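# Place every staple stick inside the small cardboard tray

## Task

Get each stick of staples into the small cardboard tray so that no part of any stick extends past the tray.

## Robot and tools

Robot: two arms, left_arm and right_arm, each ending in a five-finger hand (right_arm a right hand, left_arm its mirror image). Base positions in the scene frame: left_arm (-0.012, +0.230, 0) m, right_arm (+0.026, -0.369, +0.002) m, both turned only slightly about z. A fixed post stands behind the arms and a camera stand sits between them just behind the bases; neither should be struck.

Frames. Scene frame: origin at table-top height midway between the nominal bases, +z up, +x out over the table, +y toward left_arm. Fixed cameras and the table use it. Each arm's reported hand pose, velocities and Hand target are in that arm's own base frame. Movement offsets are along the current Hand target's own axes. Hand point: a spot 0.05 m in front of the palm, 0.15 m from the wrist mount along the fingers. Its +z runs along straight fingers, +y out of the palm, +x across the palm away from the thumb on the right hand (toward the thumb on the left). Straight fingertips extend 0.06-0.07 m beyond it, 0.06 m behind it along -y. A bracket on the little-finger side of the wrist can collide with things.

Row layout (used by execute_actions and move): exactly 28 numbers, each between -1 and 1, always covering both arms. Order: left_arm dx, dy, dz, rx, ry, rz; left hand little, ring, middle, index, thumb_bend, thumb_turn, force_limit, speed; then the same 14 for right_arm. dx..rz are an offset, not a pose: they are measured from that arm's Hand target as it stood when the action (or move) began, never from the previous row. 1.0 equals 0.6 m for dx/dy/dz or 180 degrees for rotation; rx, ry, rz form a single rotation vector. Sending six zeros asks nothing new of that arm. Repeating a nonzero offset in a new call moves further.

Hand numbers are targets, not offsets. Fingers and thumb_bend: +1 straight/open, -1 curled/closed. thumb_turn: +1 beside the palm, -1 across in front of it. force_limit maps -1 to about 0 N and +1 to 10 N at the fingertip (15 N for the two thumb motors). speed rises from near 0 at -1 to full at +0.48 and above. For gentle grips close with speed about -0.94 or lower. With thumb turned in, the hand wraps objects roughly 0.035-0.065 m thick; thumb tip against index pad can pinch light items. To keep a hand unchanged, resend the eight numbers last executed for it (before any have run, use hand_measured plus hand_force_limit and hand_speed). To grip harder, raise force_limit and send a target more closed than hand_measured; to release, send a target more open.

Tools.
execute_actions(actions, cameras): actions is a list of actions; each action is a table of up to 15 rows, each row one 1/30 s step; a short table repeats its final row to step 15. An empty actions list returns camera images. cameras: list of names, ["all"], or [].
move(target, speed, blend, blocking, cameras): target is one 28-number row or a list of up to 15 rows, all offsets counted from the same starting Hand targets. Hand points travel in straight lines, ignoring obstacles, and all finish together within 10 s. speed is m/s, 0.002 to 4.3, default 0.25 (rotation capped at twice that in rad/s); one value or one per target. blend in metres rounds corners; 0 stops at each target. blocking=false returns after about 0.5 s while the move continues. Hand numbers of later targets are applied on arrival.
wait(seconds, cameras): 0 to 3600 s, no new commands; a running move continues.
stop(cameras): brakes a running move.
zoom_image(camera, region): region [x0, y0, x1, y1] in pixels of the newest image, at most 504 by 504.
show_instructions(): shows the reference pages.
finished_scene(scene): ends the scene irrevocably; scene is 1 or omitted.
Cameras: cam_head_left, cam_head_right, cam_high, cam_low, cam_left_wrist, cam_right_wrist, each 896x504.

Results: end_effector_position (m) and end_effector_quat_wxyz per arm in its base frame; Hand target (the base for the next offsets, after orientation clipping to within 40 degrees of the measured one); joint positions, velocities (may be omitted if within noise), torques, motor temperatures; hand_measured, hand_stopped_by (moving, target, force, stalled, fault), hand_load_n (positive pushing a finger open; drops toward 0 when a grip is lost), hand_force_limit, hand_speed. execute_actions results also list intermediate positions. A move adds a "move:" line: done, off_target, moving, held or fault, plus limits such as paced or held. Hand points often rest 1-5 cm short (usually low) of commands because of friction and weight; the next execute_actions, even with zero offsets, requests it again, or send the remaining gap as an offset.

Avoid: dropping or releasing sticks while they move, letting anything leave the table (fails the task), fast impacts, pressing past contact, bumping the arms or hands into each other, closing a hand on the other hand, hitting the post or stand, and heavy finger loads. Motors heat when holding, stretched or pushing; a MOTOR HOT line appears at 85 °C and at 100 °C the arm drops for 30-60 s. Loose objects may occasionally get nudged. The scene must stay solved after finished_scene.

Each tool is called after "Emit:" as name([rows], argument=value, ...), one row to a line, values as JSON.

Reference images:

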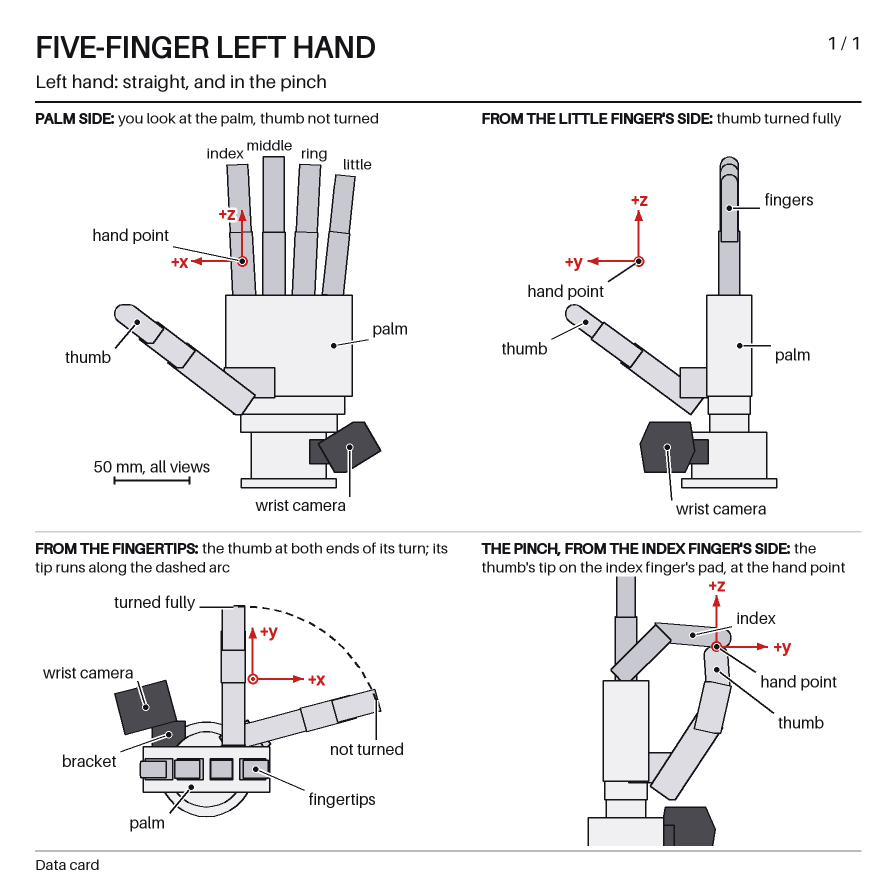

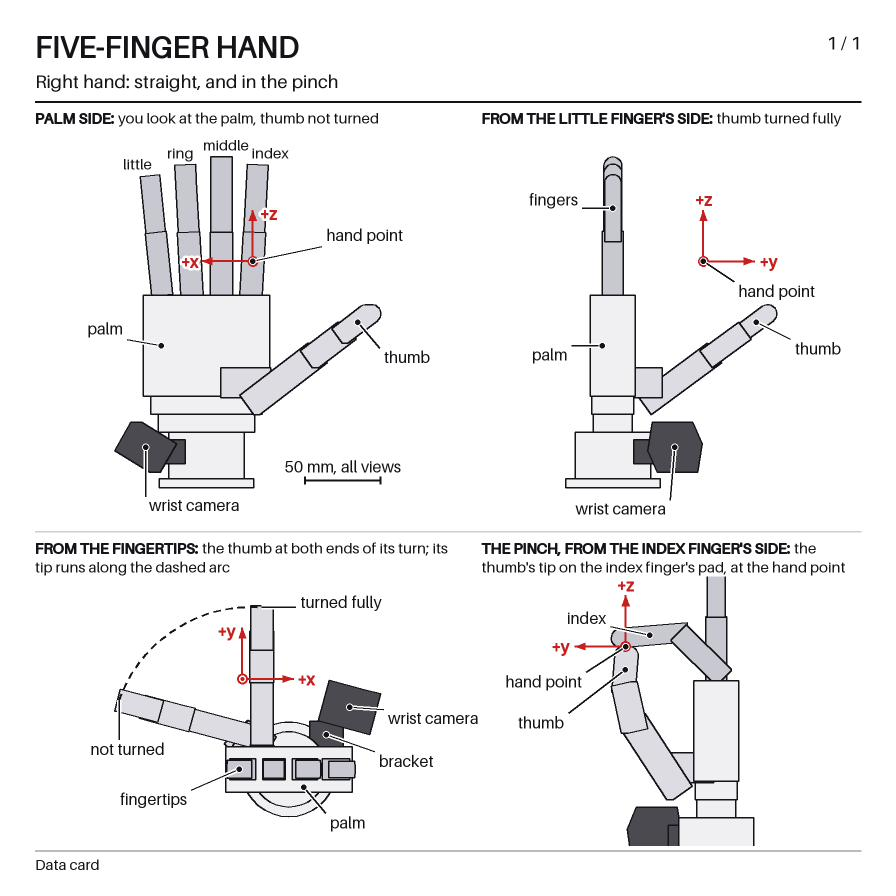

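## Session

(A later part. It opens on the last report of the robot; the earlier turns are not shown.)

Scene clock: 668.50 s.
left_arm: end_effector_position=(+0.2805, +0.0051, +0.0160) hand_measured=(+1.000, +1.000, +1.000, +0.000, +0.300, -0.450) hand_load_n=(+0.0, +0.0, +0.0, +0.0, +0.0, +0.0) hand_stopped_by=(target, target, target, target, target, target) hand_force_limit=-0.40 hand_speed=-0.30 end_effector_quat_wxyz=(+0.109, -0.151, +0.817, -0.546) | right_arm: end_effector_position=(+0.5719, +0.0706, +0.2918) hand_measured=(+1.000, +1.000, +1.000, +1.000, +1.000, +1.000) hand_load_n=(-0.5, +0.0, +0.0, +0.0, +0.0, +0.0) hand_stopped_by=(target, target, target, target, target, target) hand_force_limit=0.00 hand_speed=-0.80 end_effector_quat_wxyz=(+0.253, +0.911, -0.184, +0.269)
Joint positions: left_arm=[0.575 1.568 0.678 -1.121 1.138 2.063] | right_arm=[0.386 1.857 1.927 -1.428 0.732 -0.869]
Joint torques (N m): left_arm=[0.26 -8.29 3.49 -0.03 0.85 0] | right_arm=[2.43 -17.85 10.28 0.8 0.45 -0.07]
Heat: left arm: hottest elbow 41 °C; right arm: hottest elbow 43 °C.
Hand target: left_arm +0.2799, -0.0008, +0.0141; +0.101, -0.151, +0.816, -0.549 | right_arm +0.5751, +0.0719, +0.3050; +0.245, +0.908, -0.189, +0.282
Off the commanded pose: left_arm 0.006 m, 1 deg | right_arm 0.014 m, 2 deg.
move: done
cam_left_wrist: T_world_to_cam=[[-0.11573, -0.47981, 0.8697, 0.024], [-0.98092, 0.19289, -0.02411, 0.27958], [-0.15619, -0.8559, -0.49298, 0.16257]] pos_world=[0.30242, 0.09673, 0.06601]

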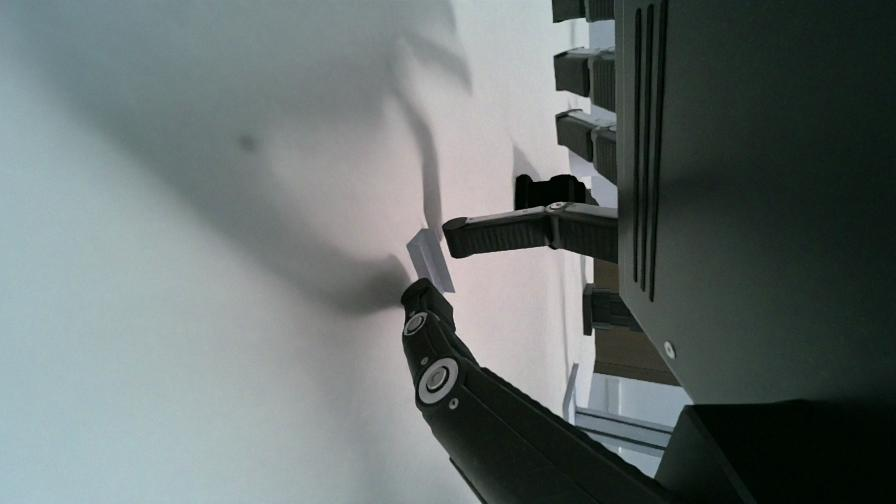

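Emit:
move(target=[0.001,0.0147,0.006,0,0,0,1,1,1,0.0,0.3,-0.45,-0.4,-0.3,0,0,0,0,0,0,1,1,1,1,1,1,0,-0.8], speed=0.03)

Emit:
move(target=[0,0,0,0,0,0,1,1,1,-0.45,0.3,-0.45,-0.1,-0.94,0,0,0,0,0,0,1,1,1,1,1,1,0,-0.8], speed=0.03, cameras=["cam_left_wrist"])

Emit:
zoom_image(camera="cam_left_wrist", region=[330, 170, 530, 350])

Scene clock: 674.50 s.
left_arm: end_effector_position=(+0.2824, +0.0051, +0.0111) hand_measured=(+1.000, +1.000, +1.000, +0.000, +0.300, -0.450) hand_load_n=(+0.0, +0.5, +0.0, +0.0, -1.5, +0.5) hand_stopped_by=(target, target, target, target, target, target) hand_force_limit=-0.40 hand_speed=-0.30 end_effector_quat_wxyz=(+0.111, -0.154, +0.815, -0.548) | right_arm: end_effector_position=(+0.5719, +0.0706, +0.2918) hand_measured=(+1.000, +1.000, +1.000, +1.000, +1.000, +1.000) hand_load_n=(+0.0, +0.0, +0.0, +0.0, +0.0, +0.0) hand_stopped_by=(target, target, target, target, target, target) hand_force_limit=0.00 hand_speed=-0.80 end_effector_quat_wxyz=(+0.253, +0.911, -0.184, +0.269)
Joint positions: left_arm=[0.575 1.584 0.676 -1.096 1.144 2.054] | right_arm=[0.386 1.857 1.927 -1.428 0.732 -0.869]
Joint torques (N m): left_arm=[0.03 -7.77 3.47 0.34 0.59 0.09] | right_arm=[2.02 -17.32 10.21 1.01 0.39 -0.08]
Heat: left arm: hottest elbow 40 °C; right arm: hottest elbow 43 °C.
Hand target: left_arm +0.2795, -0.0009, +0.0046; +0.102, -0.151, +0.816, -0.549 | right_arm +0.5751, +0.0719, +0.3050; +0.245, +0.908, -0.189, +0.282
Off the commanded pose: left_arm 0.009 m, 1 deg | right_arm 0.014 m, 2 deg.
move: done

Scene clock: 675.73 s.
left_arm: end_effector_position=(+0.2832, +0.0043, +0.0123) hand_measured=(+1.000, +1.000, +1.000, -0.162, +0.300, -0.450) hand_load_n=(+0.0, +0.0, +0.0, +4.5, +1.0, +0.0) hand_stopped_by=(target, target, target, force, target, target) hand_force_limit=-0.10 hand_speed=-0.94 end_effector_quat_wxyz=(+0.112, -0.156, +0.812, -0.551) | right_arm: end_effector_position=(+0.5719, +0.0706, +0.2918) hand_measured=(+1.000, +1.000, +1.000, +1.000, +1.000, +1.000) hand_load_n=(+0.0, +0.0, +0.0, +0.0, +0.0, +0.0) hand_stopped_by=(target, target, target, target, target, target) hand_force_limit=0.00 hand_speed=-0.80 end_effector_quat_wxyz=(+0.253, +0.911, -0.184, +0.269)
Joint positions: left_arm=[0.575 1.584 0.676 -1.096 1.153 2.05] | right_arm=[0.386 1.857 1.927 -1.428 0.732 -0.869]
Joint torques (N m): left_arm=[-0.21 -8.59 3.19 0.24 0.27 0.11] | right_arm=[2.73 -17.55 9.98 0.98 0.5 -0.05]
Heat: left arm: hottest elbow 40 °C; right arm: hottest elbow 43 °C.
Hand target: left_arm +0.2795, -0.0009, +0.0046; +0.102, -0.151, +0.815, -0.549 | right_arm +0.5751, +0.0719, +0.3050; +0.245, +0.908, -0.189, +0.282
Off the commanded pose: left_arm 0.010 m, 1 deg | right_arm 0.014 m, 2 deg.
move: done
cam_left_wrist: T_world_to_cam=[[-0.11193, -0.47023, 0.87542, 0.02592], [-0.98301, 0.18135, -0.02827, 0.28309], [-0.14547, -0.86371, -0.48254, 0.1574]] pos_world=[0.30407, 0.0968, 0.06127]

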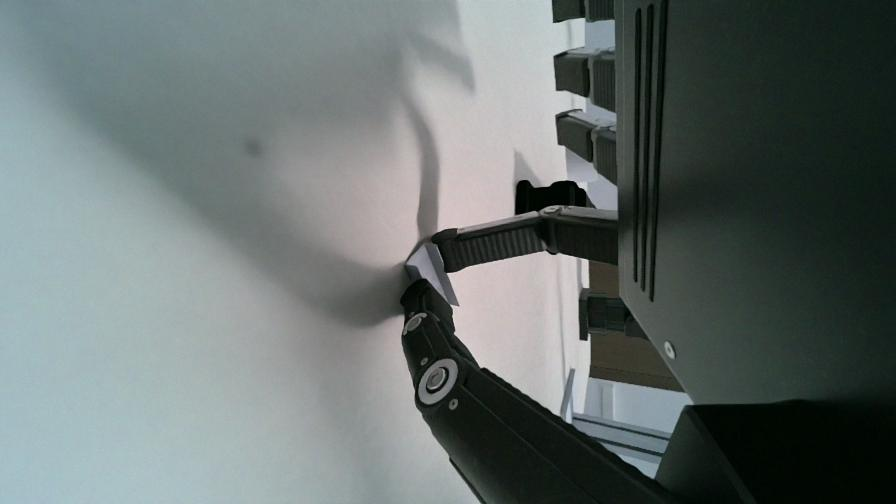

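Scaled by 2.520 from the camera's image (finer frame: 1280x720).

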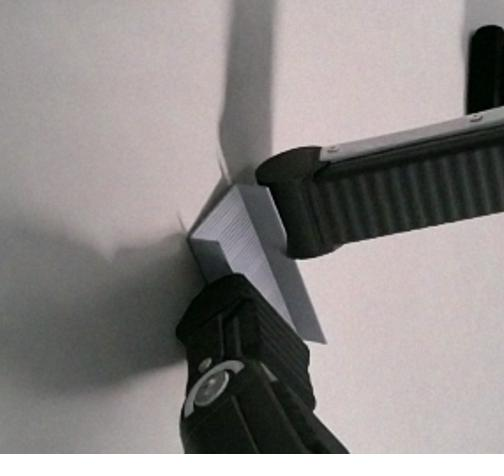

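Emit:
move(target=[0,-0.0541,-0.022,0,0,0,1,1,1,-0.45,0.3,-0.45,-0.1,-0.94,0,0,0,0,0,0,1,1,1,1,1,1,0,-0.8], speed=0.03, cameras=["cam_left_wrist"])

Emit:
zoom_image(camera="cam_left_wrist", region=[330, 170, 530, 350])

Scene clock: 682.67 s.
left_arm: end_effector_position=(+0.2727, -0.0013, +0.0334) hand_measured=(+1.000, +1.000, +1.000, -0.162, +0.300, -0.450) hand_load_n=(+0.0, +0.0, +0.0, +3.5, +3.0, -0.5) hand_stopped_by=(target, target, target, force, target, target) hand_force_limit=-0.10 hand_speed=-0.94 end_effector_quat_wxyz=(+0.098, -0.164, +0.811, -0.553) | right_arm: end_effector_position=(+0.5719, +0.0706, +0.2918) hand_measured=(+1.000, +1.000, +1.000, +1.000, +1.000, +1.000) hand_load_n=(+0.0, +0.0, +0.0, +0.0, +0.0, +0.0) hand_stopped_by=(target, target, target, target, target, target) hand_force_limit=0.00 hand_speed=-0.80 end_effector_quat_wxyz=(+0.253, +0.911, -0.184, +0.269)
Joint positions: left_arm=[0.575 1.521 0.676 -1.189 1.145 2.05] | right_arm=[0.386 1.857 1.927 -1.428 0.732 -0.869]
Joint torques (N m): left_arm=[0.38 -9.58 5.56 -0.51 0.6 0.03] | right_arm=[1.9 -17.38 9.98 0.92 0.46 -0.03]
Heat: left arm: hottest elbow 39 °C; right arm: hottest elbow 43 °C.
Hand target: left_arm +0.2795, -0.0008, +0.0397; +0.102, -0.151, +0.816, -0.549 | right_arm +0.5751, +0.0719, +0.3050; +0.245, +0.908, -0.189, +0.282
Off the commanded pose: left_arm 0.009 m, 2 deg | right_arm 0.014 m, 2 deg.
move: done
cam_left_wrist: T_world_to_cam=[[-0.08783, -0.46031, 0.8834, -0.00307], [-0.98276, 0.18487, -0.00138, 0.27344], [-0.16268, -0.86829, -0.46862, 0.16541]] pos_world=[0.29537, 0.09166, 0.0806]

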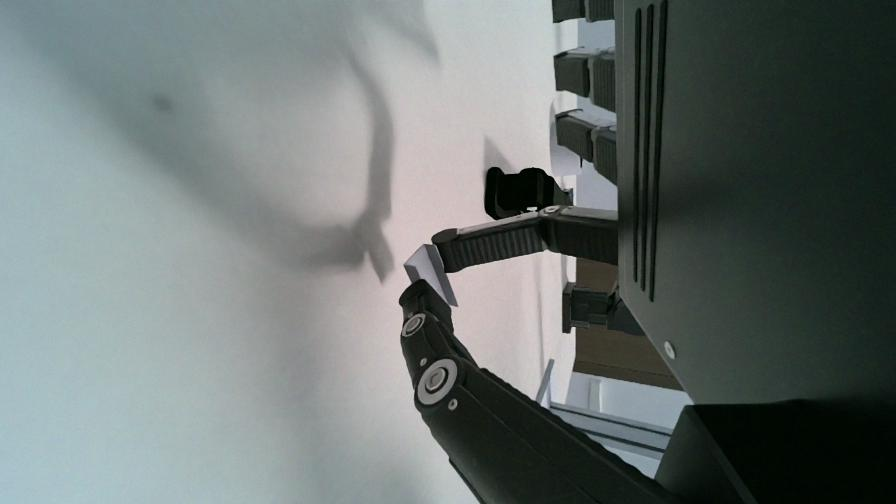

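Scaled by 2.520 from the camera's image (finer frame: 1280x720).

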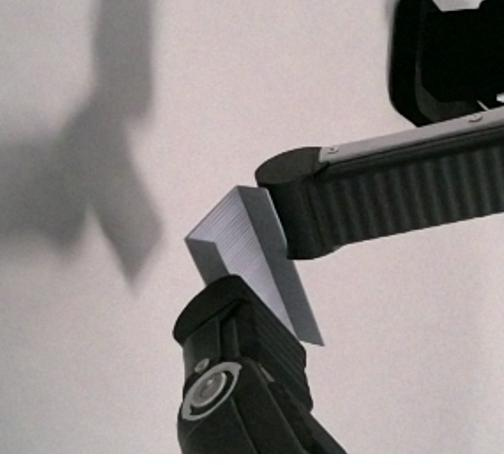

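Emit:
move([
  [0,-0.0772,-0.0315,0,0,0,1,1,1,-0.45,0.3,-0.45,-0.1,-0.94,0,0,0,0,0,0,1,1,1,1,1,1,0,-0.8],
  [-0.1247,0.0887,-0.419,0.0004,-0.4322,-0.1754,1,1,1,-0.45,0.3,-0.45,-0.1,-0.94,0,0,0,0,0,0,1,1,1,1,1,1,0,-0.8],
], speed=[0.08,0.15], blend=[0.02,0], cameras=["cam_left_wrist","cam_high"])

Emit:
zoom_image(camera="cam_left_wrist", region=[200, 100, 500, 400])

Scene clock: 707.73 s.
left_arm: end_effector_position=(+0.2620, +0.2561, +0.0821) hand_measured=(+1.000, +1.000, +1.000, -0.162, +0.300, -0.450) hand_load_n=(+0.0, +0.0, +0.0, +4.0, +3.0, -0.5) hand_stopped_by=(target, target, target, force, target, target) hand_force_limit=-0.10 hand_speed=-0.94 end_effector_quat_wxyz=(-0.435, +0.655, -0.513, +0.345) | right_arm: end_effector_position=(+0.5719, +0.0706, +0.2918) hand_measured=(+1.000, +1.000, +1.000, +1.000, +1.000, +1.000) hand_load_n=(+0.0, +0.0, -0.5, +0.0, +0.0, +0.0) hand_stopped_by=(target, target, target, target, target, target) hand_force_limit=0.00 hand_speed=-0.80 end_effector_quat_wxyz=(+0.253, +0.911, -0.184, +0.269)
Joint positions: left_arm=[1.183 1.119 0.42 0.08 0.848 0.485] | right_arm=[0.386 1.857 1.927 -1.428 0.732 -0.869]
Joint torques (N m): left_arm=[2.73 -5.01 6.27 2.15 0.25 -0.07] | right_arm=[2.26 -16.91 9.87 1.18 0.48 -0.08]
Heat: left arm: hottest elbow 39 °C; right arm: hottest elbow 43 °C.
Hand target: left_arm +0.2588, +0.2621, +0.0848; -0.443, +0.658, -0.505, +0.341 | right_arm +0.5751, +0.0719, +0.3050; +0.245, +0.908, -0.189, +0.282
Off the commanded pose: left_arm 0.007 m, 1 deg | right_arm 0.014 m, 2 deg.
move: done
cam_left_wrist: T_world_to_cam=[[0.45909, -0.16389, 0.87314, -0.14698], [-0.32646, -0.94519, -0.00576, 0.3332], [0.82623, -0.2824, -0.48743, 0.00238]] pos_world=[0.17428, 0.29152, 0.13141]
Images, in order (width x height): cam_high 896x504, cam_left_wrist 896x504.

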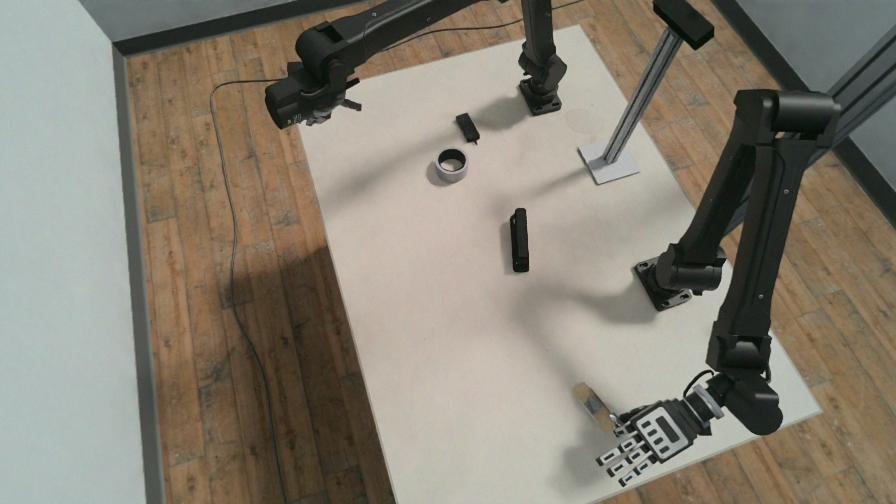

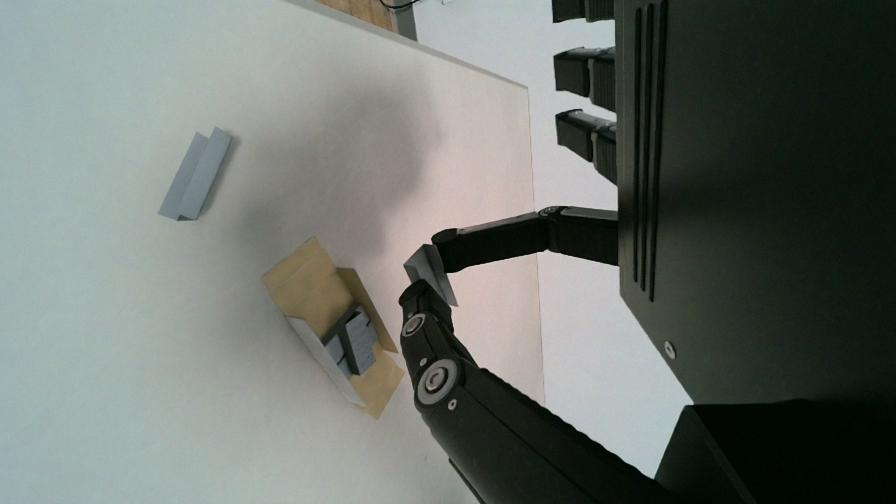

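Scaled by 1.680 from the camera's image (finer frame: 1280x720).

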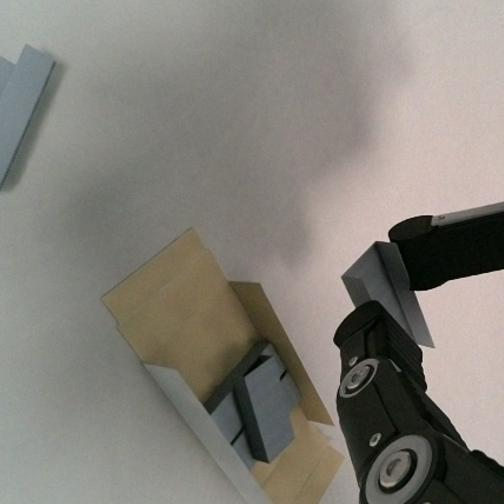

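Emit:
move(target=[0.0285,0.0867,0.0293,0,0,0,1,1,1,-0.45,0.3,-0.45,-0.1,-0.94,0,0,0,0,0,0,1,1,1,1,1,1,0,-0.8], speed=0.06, cameras=["cam_left_wrist"])

Emit:
zoom_image(camera="cam_left_wrist", region=[280, 150, 520, 390])

Scene clock: 723.07 s.
left_arm: end_effector_position=(+0.2558, +0.2464, +0.0297) hand_measured=(+1.000, +1.000, +1.000, -0.162, +0.300, -0.450) hand_load_n=(+0.0, +0.0, +0.0, +4.0, +3.0, -0.5) hand_stopped_by=(target, target, target, force, target, target) hand_force_limit=-0.10 hand_speed=-0.94 end_effector_quat_wxyz=(-0.443, +0.660, -0.504, +0.338) | right_arm: end_effector_position=(+0.5719, +0.0706, +0.2918) hand_measured=(+1.000, +1.000, +1.000, +1.000, +1.000, +1.000) hand_load_n=(+0.0, +0.0, +0.0, +0.0, +0.0, +0.0) hand_stopped_by=(target, target, target, target, target, target) hand_force_limit=0.00 hand_speed=-0.80 end_effector_quat_wxyz=(+0.253, +0.911, -0.184, +0.269)
Joint positions: left_arm=[1.183 1.261 0.308 0.36 0.824 0.46] | right_arm=[0.386 1.857 1.927 -1.428 0.732 -0.869]
Joint torques (N m): left_arm=[-0.5 -4.84 5.04 2.24 0.18 -0.07] | right_arm=[2.32 -17.55 10 0.75 0.48 -0.06]
Heat: left arm: hottest elbow 39 °C; right arm: hottest elbow 43 °C.
Hand target: left_arm +0.2601, +0.2446, +0.0299; -0.443, +0.658, -0.505, +0.341 | right_arm +0.5751, +0.0719, +0.3050; +0.245, +0.908, -0.189, +0.282
Off the commanded pose: left_arm 0.005 m, 0 deg | right_arm 0.014 m, 2 deg.
move: done
cam_left_wrist: T_world_to_cam=[[0.46148, -0.15714, 0.87312, -0.10221], [-0.29847, -0.95432, -0.014, 0.31696], [0.83543, -0.25414, -0.4873, -0.03007]] pos_world=[0.1669, 0.27878, 0.07902]

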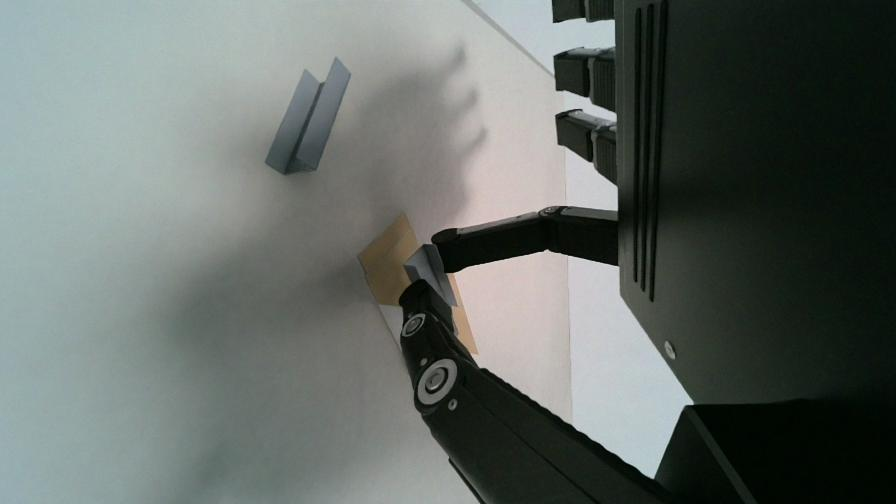

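Scaled by 2.100 from the camera's image (finer frame: 1280x720).

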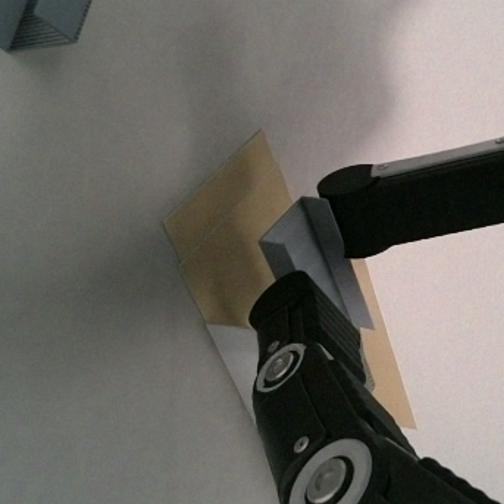

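Emit:
move(target=[0,0.022,0.0145,0,0,0,1,1,1,-0.45,0.3,-0.45,-0.1,-0.94,0,0,0,0,0,0,1,1,1,1,1,1,0,-0.8], speed=0.03, cameras=["cam_left_wrist"])

Emit:
zoom_image(camera="cam_left_wrist", region=[300, 150, 520, 370])

Scene clock: 732.90 s.
left_arm: end_effector_position=(+0.2607, +0.2532, +0.0229) hand_measured=(+1.000, +1.000, +1.000, -0.162, +0.300, -0.450) hand_load_n=(+0.0, +0.0, +0.0, +4.0, +2.0, +0.5) hand_stopped_by=(target, target, target, force, target, target) hand_force_limit=-0.10 hand_speed=-0.94 end_effector_quat_wxyz=(-0.452, +0.656, -0.501, +0.338) | right_arm: end_effector_position=(+0.5719, +0.0706, +0.2918) hand_measured=(+1.000, +1.000, +1.000, +1.000, +1.000, +1.000) hand_load_n=(+0.0, +0.0, +0.0, +0.0, +0.0, +0.0) hand_stopped_by=(target, target, target, target, target, target) hand_force_limit=0.00 hand_speed=-0.80 end_effector_quat_wxyz=(+0.253, +0.911, -0.184, +0.269)
Joint positions: left_arm=[1.178 1.325 0.306 0.46 0.819 0.439] | right_arm=[0.386 1.857 1.927 -1.428 0.732 -0.869]
Joint torques (N m): left_arm=[-0.26 -3.72 4.38 2.04 0.07 0.07] | right_arm=[2.26 -17.26 9.94 1.03 0.43 0.01]
Heat: left arm: hottest elbow 38 °C; right arm: hottest elbow 43 °C.
Hand target: left_arm +0.2631, +0.2455, +0.0144; -0.443, +0.658, -0.505, +0.341 | right_arm +0.5751, +0.0719, +0.3050; +0.245, +0.908, -0.189, +0.282
Off the commanded pose: left_arm 0.012 m, 1 deg | right_arm 0.014 m, 2 deg.
move: off_target (left_arm)
cam_left_wrist: T_world_to_cam=[[0.44863, -0.16565, 0.87823, -0.09205], [-0.29173, -0.95599, -0.0313, 0.324], [0.84476, -0.24216, -0.47722, -0.04146]] pos_world=[0.17085, 0.28445, 0.0712]

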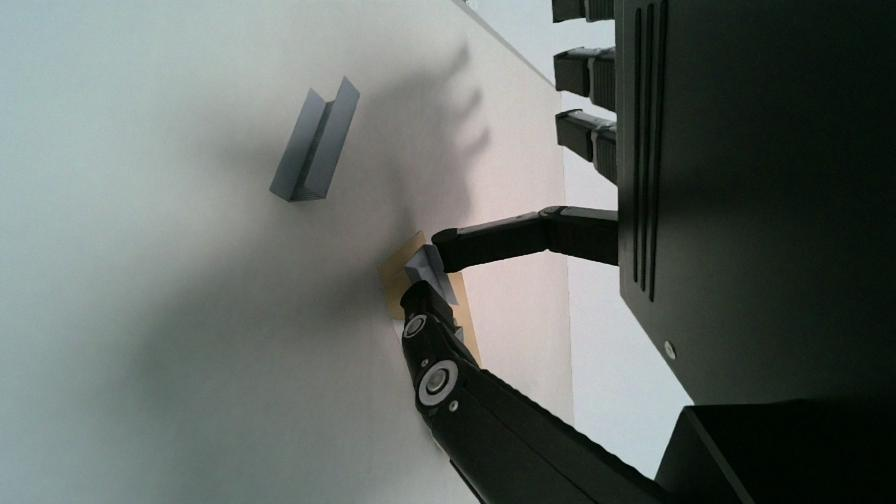

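Scaled by 2.291 from the camera's image (finer frame: 1280x720).

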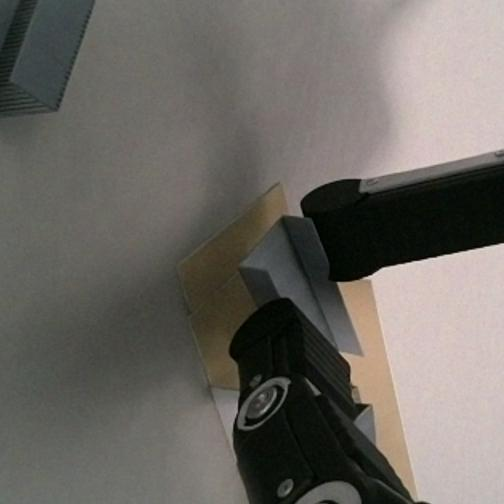

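Emit:
move(target=[0.006,0.0137,0.0018,0,0,0,1,1,1,-0.45,0.3,-0.45,-0.1,-0.94,0,0,0,0,0,0,1,1,1,1,1,1,0,-0.8], speed=0.03, cameras=["cam_left_wrist"])

Emit:
zoom_image(camera="cam_left_wrist", region=[300, 150, 520, 370])

Scene clock: 737.43 s.
left_arm: end_effector_position=(+0.2620, +0.2547, +0.0222) hand_measured=(+1.000, +1.000, +1.000, -0.162, +0.300, -0.450) hand_load_n=(+0.0, +0.0, +0.0, +5.0, +1.0, +1.0) hand_stopped_by=(target, target, target, force, target, target) hand_force_limit=-0.10 hand_speed=-0.94 end_effector_quat_wxyz=(-0.460, +0.652, -0.499, +0.338) | right_arm: end_effector_position=(+0.5719, +0.0706, +0.2918) hand_measured=(+1.000, +1.000, +1.000, +1.000, +1.000, +1.000) hand_load_n=(+0.0, +0.0, +0.0, -0.5, +0.0, +0.0) hand_stopped_by=(target, target, target, target, target, target) hand_force_limit=0.00 hand_speed=-0.80 end_effector_quat_wxyz=(+0.253, +0.911, -0.184, +0.269)
Joint positions: left_arm=[1.178 1.342 0.298 0.51 0.819 0.428] | right_arm=[0.386 1.857 1.927 -1.428 0.732 -0.869]
Joint torques (N m): left_arm=[-0.21 -4.01 3.17 1.74 0 0.26] | right_arm=[2.55 -17.9 10.11 0.91 0.42 -0.06]
Heat: left arm: hottest elbow 38 °C; right arm: hottest elbow 43 °C.
Hand target: left_arm +0.2619, +0.2414, +0.0064; -0.443, +0.658, -0.505, +0.341 | right_arm +0.5751, +0.0719, +0.3050; +0.245, +0.908, -0.189, +0.282
Off the commanded pose: left_arm 0.021 m, 2 deg | right_arm 0.014 m, 2 deg.
move: off_target (left_arm)
cam_left_wrist: T_world_to_cam=[[0.43828, -0.17584, 0.88147, -0.0865], [-0.2879, -0.95647, -0.04765, 0.32517], [0.85148, -0.23289, -0.46982, -0.0468]] pos_world=[0.17138, 0.28491, 0.06975]

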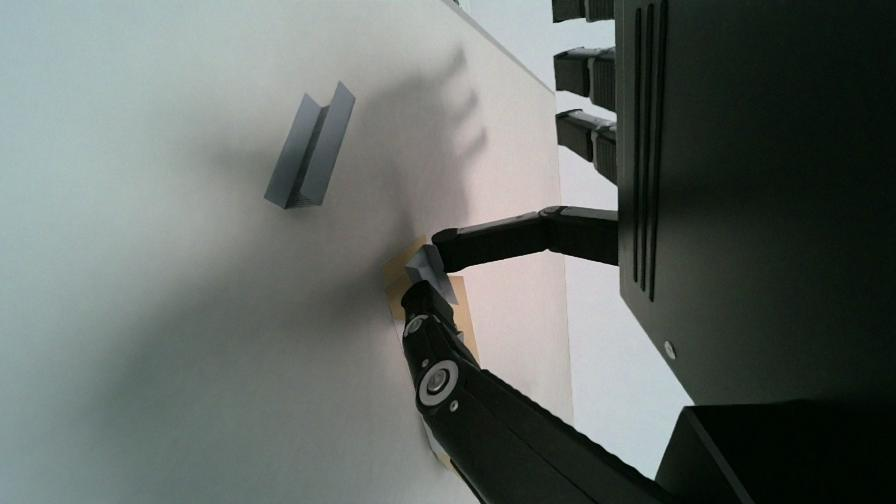

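Scaled by 2.291 from the camera's image (finer frame: 1280x720).

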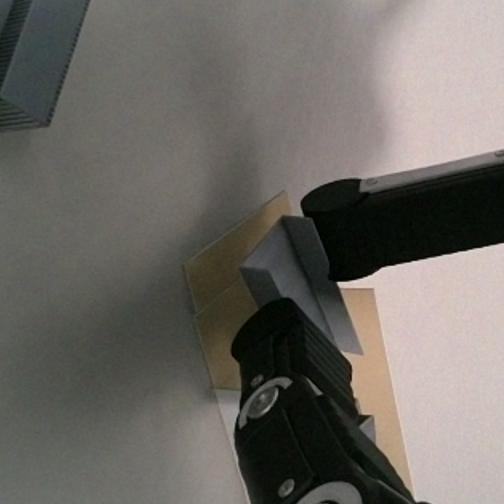

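Emit:
move(target=[0,0,0,0,0,0,1,1,1,0.05,0.3,-0.45,-0.4,-0.9,0,0,0,0,0,0,1,1,1,1,1,1,0,-0.8], speed=0.03, cameras=["cam_left_wrist"])

Emit:
zoom_image(camera="cam_left_wrist", region=[300, 150, 520, 370])

Scene clock: 761.73 s.
left_arm: end_effector_position=(+0.2617, +0.2540, +0.0209) hand_measured=(+1.000, +1.000, +1.000, +0.050, +0.300, -0.450) hand_load_n=(+0.0, +0.0, -0.5, +0.0, -2.5, +1.5) hand_stopped_by=(target, target, target, target, target, target) hand_force_limit=-0.40 hand_speed=-0.90 end_effector_quat_wxyz=(-0.459, +0.653, -0.499, +0.338) | right_arm: end_effector_position=(+0.5719, +0.0706, +0.2918) hand_measured=(+1.000, +1.000, +1.000, +1.000, +1.000, +1.000) hand_load_n=(+0.0, +0.0, +0.0, +0.0, +0.0, +0.0) hand_stopped_by=(target, target, target, target, target, target) hand_force_limit=0.00 hand_speed=-0.80 end_effector_quat_wxyz=(+0.253, +0.911, -0.184, +0.269)
Joint positions: left_arm=[1.178 1.346 0.297 0.511 0.819 0.428] | right_arm=[0.386 1.857 1.927 -1.428 0.732 -0.869]
Joint torques (N m): left_arm=[0.03 -3.84 3.07 1.7 -0.03 0.23] | right_arm=[2.14 -17.67 9.99 0.75 0.41 -0.03]
Heat: left arm: hottest elbow 37 °C; right arm: hottest elbow 44 °C.
Hand target: left_arm +0.2619, +0.2415, +0.0064; -0.443, +0.658, -0.505, +0.341 | right_arm +0.5751, +0.0719, +0.3050; +0.245, +0.908, -0.189, +0.282
Off the commanded pose: left_arm 0.019 m, 2 deg | right_arm 0.014 m, 2 deg.
move: done
cam_left_wrist: T_world_to_cam=[[0.43941, -0.17294, 0.88148, -0.08646], [-0.28791, -0.95664, -0.04416, 0.32438], [0.8509, -0.23438, -0.47014, -0.04677]] pos_world=[0.17118, 0.2844, 0.06855]

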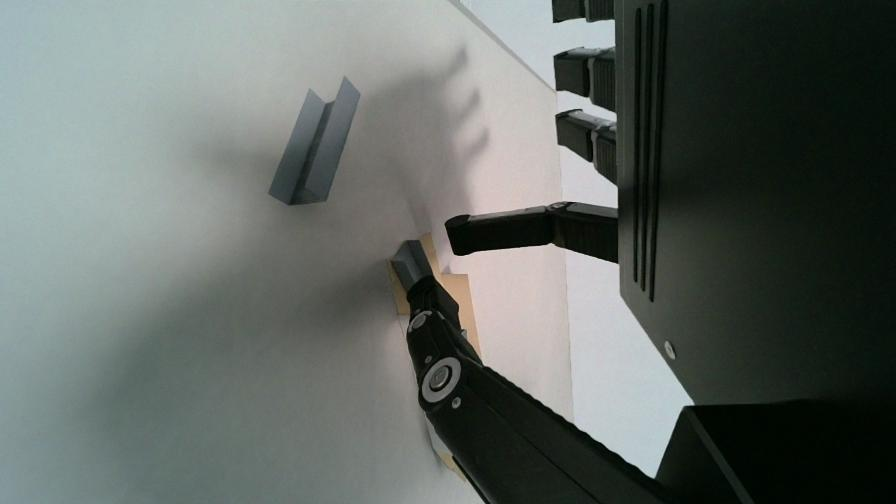

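Scaled by 2.291 from the camera's image (finer frame: 1280x720).

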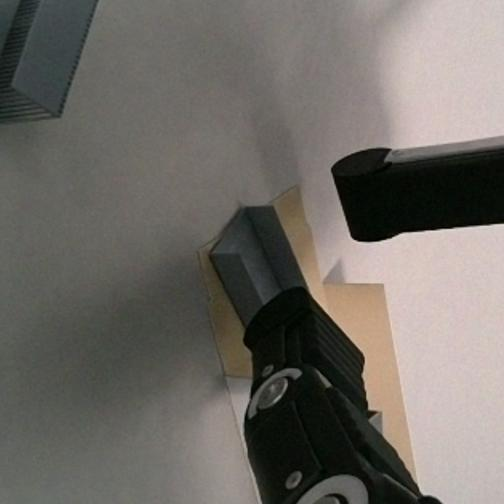

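Emit:
move(target=[0,-0.12,-0.05,0,0,0,1,1,1,0.0,0.3,-0.45,-0.4,-0.3,0,0,0,0,0,0,1,1,1,1,1,1,0,-0.8], speed=0.06, cameras=["cam_left_wrist"])

Emit:
zoom_image(camera="cam_left_wrist", region=[220, 100, 480, 360])

Scene clock: 767.03 s.
left_arm: end_effector_position=(+0.2517, +0.2284, +0.0672) hand_measured=(+1.000, +1.000, +1.000, +0.000, +0.300, -0.450) hand_load_n=(+0.0, +0.0, +0.0, +0.0, +0.0, +0.0) hand_stopped_by=(target, target, target, target, target, target) hand_force_limit=-0.40 hand_speed=-0.30 end_effector_quat_wxyz=(-0.427, +0.674, -0.494, +0.345) | right_arm: end_effector_position=(+0.5719, +0.0706, +0.2918) hand_measured=(+1.000, +1.000, +1.000, +1.000, +1.000, +1.000) hand_load_n=(+0.0, +0.0, +0.0, +0.0, +0.0, +0.0) hand_stopped_by=(target, target, target, target, target, target) hand_force_limit=0.00 hand_speed=-0.80 end_effector_quat_wxyz=(+0.253, +0.911, -0.184, +0.269)
Joint positions: left_arm=[1.174 1.051 0.331 0.102 0.815 0.429] | right_arm=[0.386 1.857 1.927 -1.428 0.732 -0.869]
Joint torques (N m): left_arm=[0.85 -4.54 9.58 1.16 0.25 0.28] | right_arm=[1.96 -17.49 10 0.91 0.44 -0.07]
Heat: left arm: hottest elbow 37 °C; right arm: hottest elbow 44 °C.
Hand target: left_arm +0.2613, +0.2413, +0.0845; -0.443, +0.658, -0.505, +0.341 | right_arm +0.5751, +0.0719, +0.3050; +0.245, +0.908, -0.189, +0.282
Off the commanded pose: left_arm 0.024 m, 3 deg | right_arm 0.014 m, 2 deg.
move: off_target (left_arm)
cam_left_wrist: T_world_to_cam=[[0.46852, -0.10945, 0.87665, -0.14881], [-0.28814, -0.95697, 0.03451, 0.29391], [0.83515, -0.26877, -0.47989, -0.01002]] pos_world=[0.16278, 0.26228, 0.1155]

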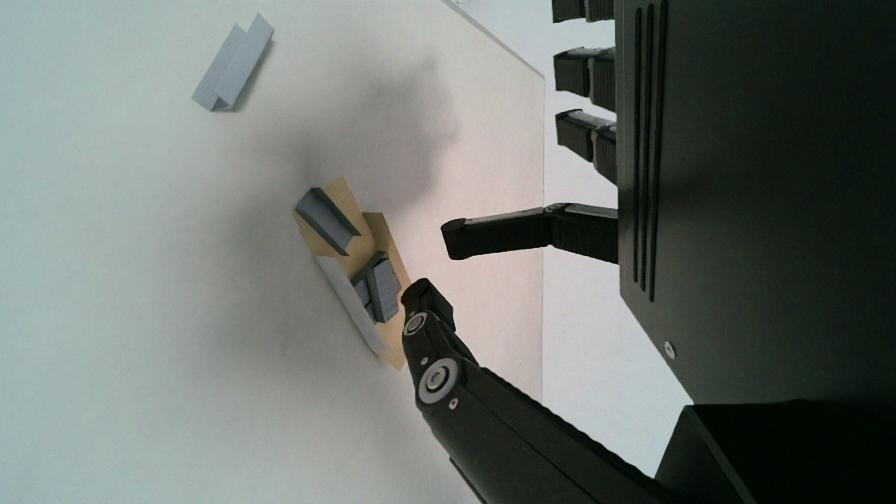

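Scaled by 1.938 from the camera's image (finer frame: 1280x720).

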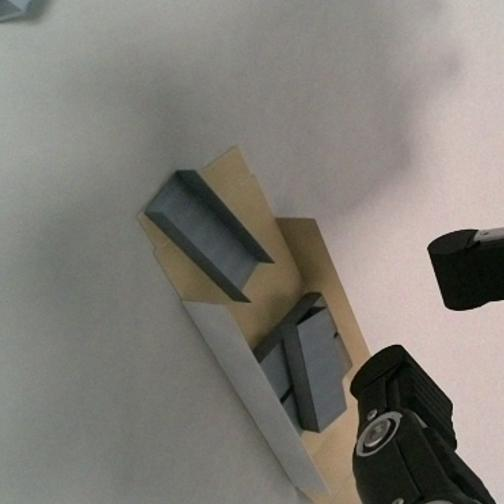

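Emit:
move(target=[-0.013,0.0808,0.0202,0,0,0,1,1,1,0.1,0.3,-0.45,-0.4,-0.3,0,0,0,0,0,0,1,1,1,1,1,1,0,-0.8], speed=0.06, cameras=["cam_left_wrist"])

Emit:
zoom_image(camera="cam_left_wrist", region=[280, 130, 520, 370])

Scene clock: 786.70 s.
left_arm: end_effector_position=(+0.2556, +0.2411, +0.0346) hand_measured=(+1.000, +1.000, +1.000, +0.100, +0.300, -0.450) hand_load_n=(+0.0, +0.0, +0.0, +0.0, +0.0, +0.0) hand_stopped_by=(target, target, target, target, target, target) hand_force_limit=-0.40 hand_speed=-0.30 end_effector_quat_wxyz=(-0.434, +0.661, -0.505, +0.346) | right_arm: end_effector_position=(+0.5719, +0.0706, +0.2918) hand_measured=(+1.000, +1.000, +1.000, +1.000, +1.000, +1.000) hand_load_n=(+0.0, +0.0, +0.0, +0.0, +0.0, +0.0) hand_stopped_by=(target, target, target, target, target, target) hand_force_limit=0.00 hand_speed=-0.80 end_effector_quat_wxyz=(+0.253, +0.911, -0.184, +0.269)
Joint positions: left_arm=[1.184 1.234 0.315 0.307 0.841 0.462] | right_arm=[0.386 1.857 1.927 -1.428 0.732 -0.869]
Joint torques (N m): left_arm=[2.32 -5.13 5.3 2.29 0.53 0.23] | right_arm=[2.32 -17.44 9.98 0.87 0.41 -0.07]
Heat: left arm: hottest elbow 40 °C; right arm: hottest elbow 44 °C.
Hand target: left_arm +0.2525, +0.2470, +0.0350; -0.443, +0.658, -0.505, +0.341 | right_arm +0.5751, +0.0719, +0.3050; +0.245, +0.908, -0.189, +0.282
Off the commanded pose: left_arm 0.007 m, 1 deg | right_arm 0.014 m, 2 deg.
move: done
cam_left_wrist: T_world_to_cam=[[0.45836, -0.14605, 0.87668, -0.1092], [-0.31161, -0.9502, 0.00463, 0.31371], [0.83235, -0.27531, -0.48105, -0.02318]] pos_world=[0.1671, 0.27576, 0.08313]

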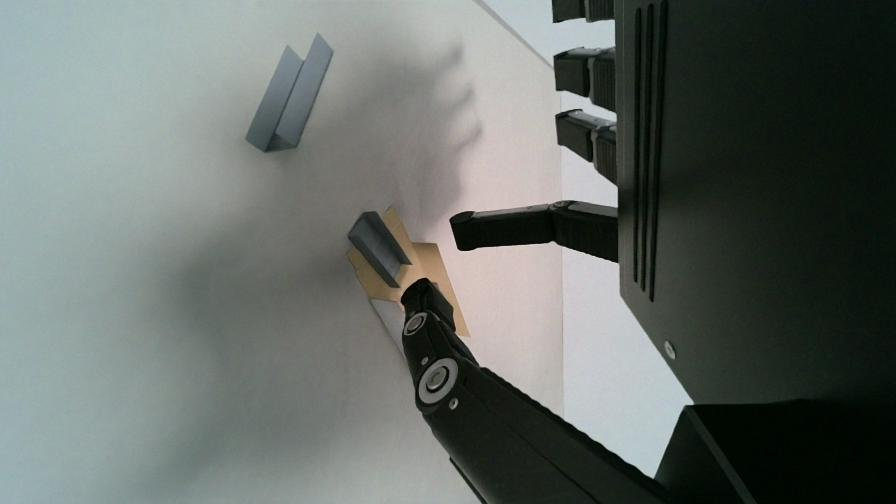

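Scaled by 2.100 from the camera's image (finer frame: 1280x720).

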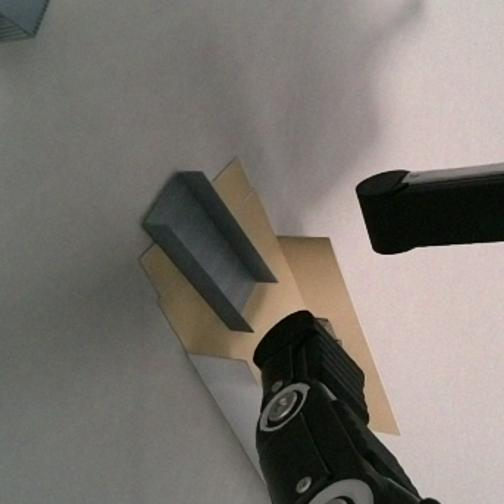

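Emit:
move(target=[-0.0215,0.0037,-0.0092,0,0,0,1,1,1,0.1,0.3,-0.45,-0.4,-0.3,0,0,0,0,0,0,1,1,1,1,1,1,0,-0.8], speed=0.06)

Scene clock: 797.73 s.
left_arm: end_effector_position=(+0.2435, +0.2463, +0.0303) hand_measured=(+1.000, +1.000, +1.000, +0.100, +0.300, -0.450) hand_load_n=(+0.0, +0.0, +0.0, +0.0, +0.0, +0.0) hand_stopped_by=(target, target, target, target, target, target) hand_force_limit=-0.40 hand_speed=-0.30 end_effector_quat_wxyz=(-0.436, +0.661, -0.504, +0.346) | right_arm: end_effector_position=(+0.5719, +0.0706, +0.2918) hand_measured=(+1.000, +1.000, +1.000, +1.000, +1.000, +1.000) hand_load_n=(+0.0, +0.0, +0.0, +0.0, +0.0, +0.0) hand_stopped_by=(target, target, target, target, target, target) hand_force_limit=0.00 hand_speed=-0.80 end_effector_quat_wxyz=(+0.253, +0.911, -0.184, +0.269)
Joint positions: left_arm=[1.235 1.25 0.315 0.292 0.88 0.504] | right_arm=[0.386 1.857 1.927 -1.428 0.732 -0.869]
Joint torques (N m): left_arm=[2.02 -4.89 7.12 1.4 0.61 0.18] | right_arm=[2.73 -18.26 9.92 0.8 0.46 -0.05]
Heat: left arm: hottest elbow 40 °C; right arm: hottest elbow 44 °C.
Hand target: left_arm +0.2435, +0.2579, +0.0350; -0.443, +0.658, -0.505, +0.341 | right_arm +0.5751, +0.0719, +0.3050; +0.245, +0.908, -0.189, +0.282
Off the commanded pose: left_arm 0.013 m, 1 deg | right_arm 0.014 m, 2 deg.
move: off_target (left_arm)

Emit:
move(target=[0.0022,0.0155,0.015,0,0,0,1,1,1,0.1,0.3,-0.45,-0.4,-0.3,0,0,0,0,0,0,1,1,1,1,1,1,0,-0.8], speed=0.04, cameras=["cam_left_wrist"])

Emit:
zoom_image(camera="cam_left_wrist", region=[320, 150, 520, 350])

Scene clock: 802.27 s.
left_arm: end_effector_position=(+0.2443, +0.2512, +0.0191) hand_measured=(+1.000, +1.000, +1.000, +0.100, +0.300, -0.450) hand_load_n=(-0.5, +0.0, +0.0, +0.0, +0.0, +0.0) hand_stopped_by=(target, target, target, target, target, target) hand_force_limit=-0.40 hand_speed=-0.30 end_effector_quat_wxyz=(-0.436, +0.663, -0.503, +0.343) | right_arm: end_effector_position=(+0.5719, +0.0706, +0.2918) hand_measured=(+1.000, +1.000, +1.000, +1.000, +1.000, +1.000) hand_load_n=(+0.0, +0.0, +0.0, +0.0, +0.0, +0.0) hand_stopped_by=(target, target, target, target, target, target) hand_force_limit=0.00 hand_speed=-0.80 end_effector_quat_wxyz=(+0.253, +0.911, -0.184, +0.269)
Joint positions: left_arm=[1.235 1.31 0.315 0.352 0.873 0.504] | right_arm=[0.386 1.857 1.927 -1.428 0.732 -0.869]
Joint torques (N m): left_arm=[0.67 -5.54 5.81 2.33 0.23 0.08] | right_arm=[2.32 -18.26 10.1 0.79 0.44 -0.06]
Heat: left arm: hottest elbow 40 °C; right arm: hottest elbow 44 °C.
Hand target: left_arm +0.2485, +0.2579, +0.0229; -0.443, +0.658, -0.505, +0.341 | right_arm +0.5751, +0.0719, +0.3050; +0.245, +0.908, -0.189, +0.282
Off the commanded pose: left_arm 0.009 m, 1 deg | right_arm 0.014 m, 2 deg.
move: done
cam_left_wrist: T_world_to_cam=[[0.46199, -0.14412, 0.8751, -0.09034], [-0.30303, -0.95298, 0.00303, 0.31845], [0.83351, -0.26659, -0.48394, -0.02082]] pos_world=[0.15559, 0.28491, 0.06802]

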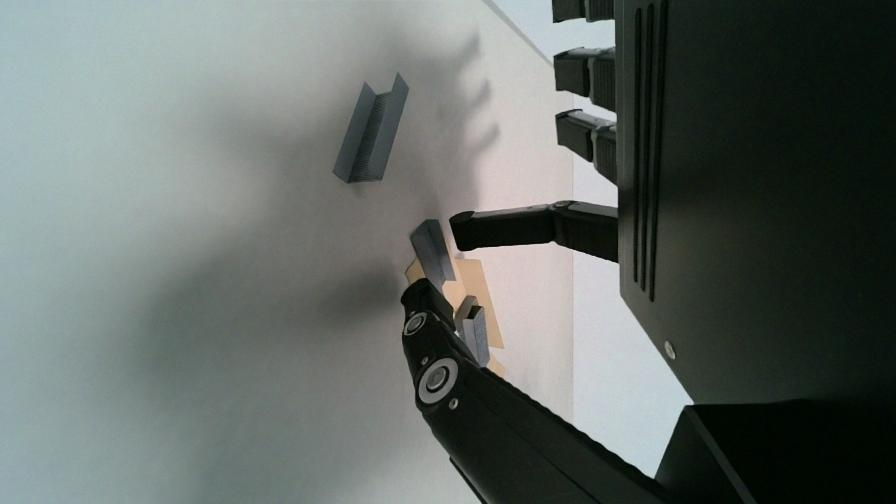

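Scaled by 2.520 from the camera's image (finer frame: 1280x720).

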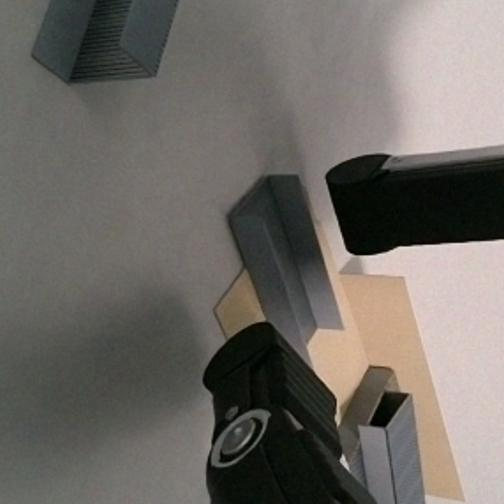

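Emit:
move(target=[0.003,0.0155,0.0055,0,0,0,1,1,1,0.1,0.3,-0.45,-0.4,-0.3,0,0,0,0,0,0,1,1,1,1,1,1,0,-0.8], speed=0.03, cameras=["cam_left_wrist"])

Emit:
zoom_image(camera="cam_left_wrist", region=[320, 150, 520, 350])

Scene clock: 809.77 s.
left_arm: end_effector_position=(+0.2458, +0.2564, +0.0138) hand_measured=(+1.000, +1.000, +1.000, +0.100, +0.300, -0.450) hand_load_n=(+0.0, +0.0, +0.0, +0.0, +0.0, +0.0) hand_stopped_by=(target, target, target, target, target, target) hand_force_limit=-0.40 hand_speed=-0.30 end_effector_quat_wxyz=(-0.442, +0.659, -0.504, +0.340) | right_arm: end_effector_position=(+0.5719, +0.0706, +0.2918) hand_measured=(+1.000, +1.000, +1.000, +1.000, +1.000, +1.000) hand_load_n=(+0.0, +0.0, +0.0, +0.0, +0.0, +0.0) hand_stopped_by=(target, target, target, target, target, target) hand_force_limit=0.00 hand_speed=-0.80 end_effector_quat_wxyz=(+0.253, +0.911, -0.184, +0.269)
Joint positions: left_arm=[1.235 1.35 0.315 0.408 0.871 0.504] | right_arm=[0.386 1.857 1.927 -1.428 0.732 -0.869]
Joint torques (N m): left_arm=[0.67 -5.42 4.56 1.95 0.23 0.02] | right_arm=[2.78 -17.55 10.13 0.73 0.45 -0.01]
Heat: left arm: hottest elbow 40 °C; right arm: hottest elbow 44 °C.
Hand target: left_arm +0.2486, +0.2561, +0.0132; -0.443, +0.658, -0.505, +0.341 | right_arm +0.5751, +0.0719, +0.3050; +0.245, +0.908, -0.189, +0.282
Off the commanded pose: left_arm 0.003 m, 0 deg | right_arm 0.014 m, 2 deg.
move: done
cam_left_wrist: T_world_to_cam=[[0.45854, -0.15705, 0.87469, -0.08148], [-0.30154, -0.95336, -0.0131, 0.32391], [0.83595, -0.25775, -0.48451, -0.02616]] pos_world=[0.1569, 0.28926, 0.06284]

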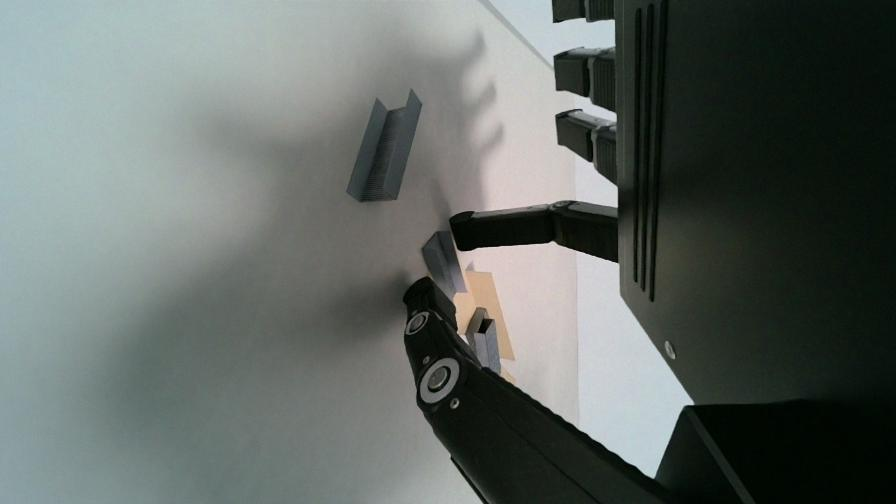

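Scaled by 2.520 from the camera's image (finer frame: 1280x720).

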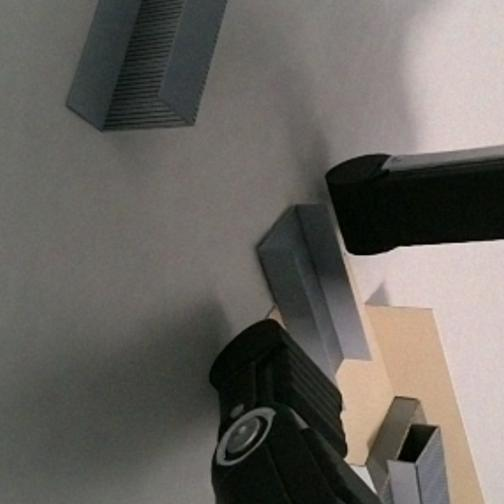

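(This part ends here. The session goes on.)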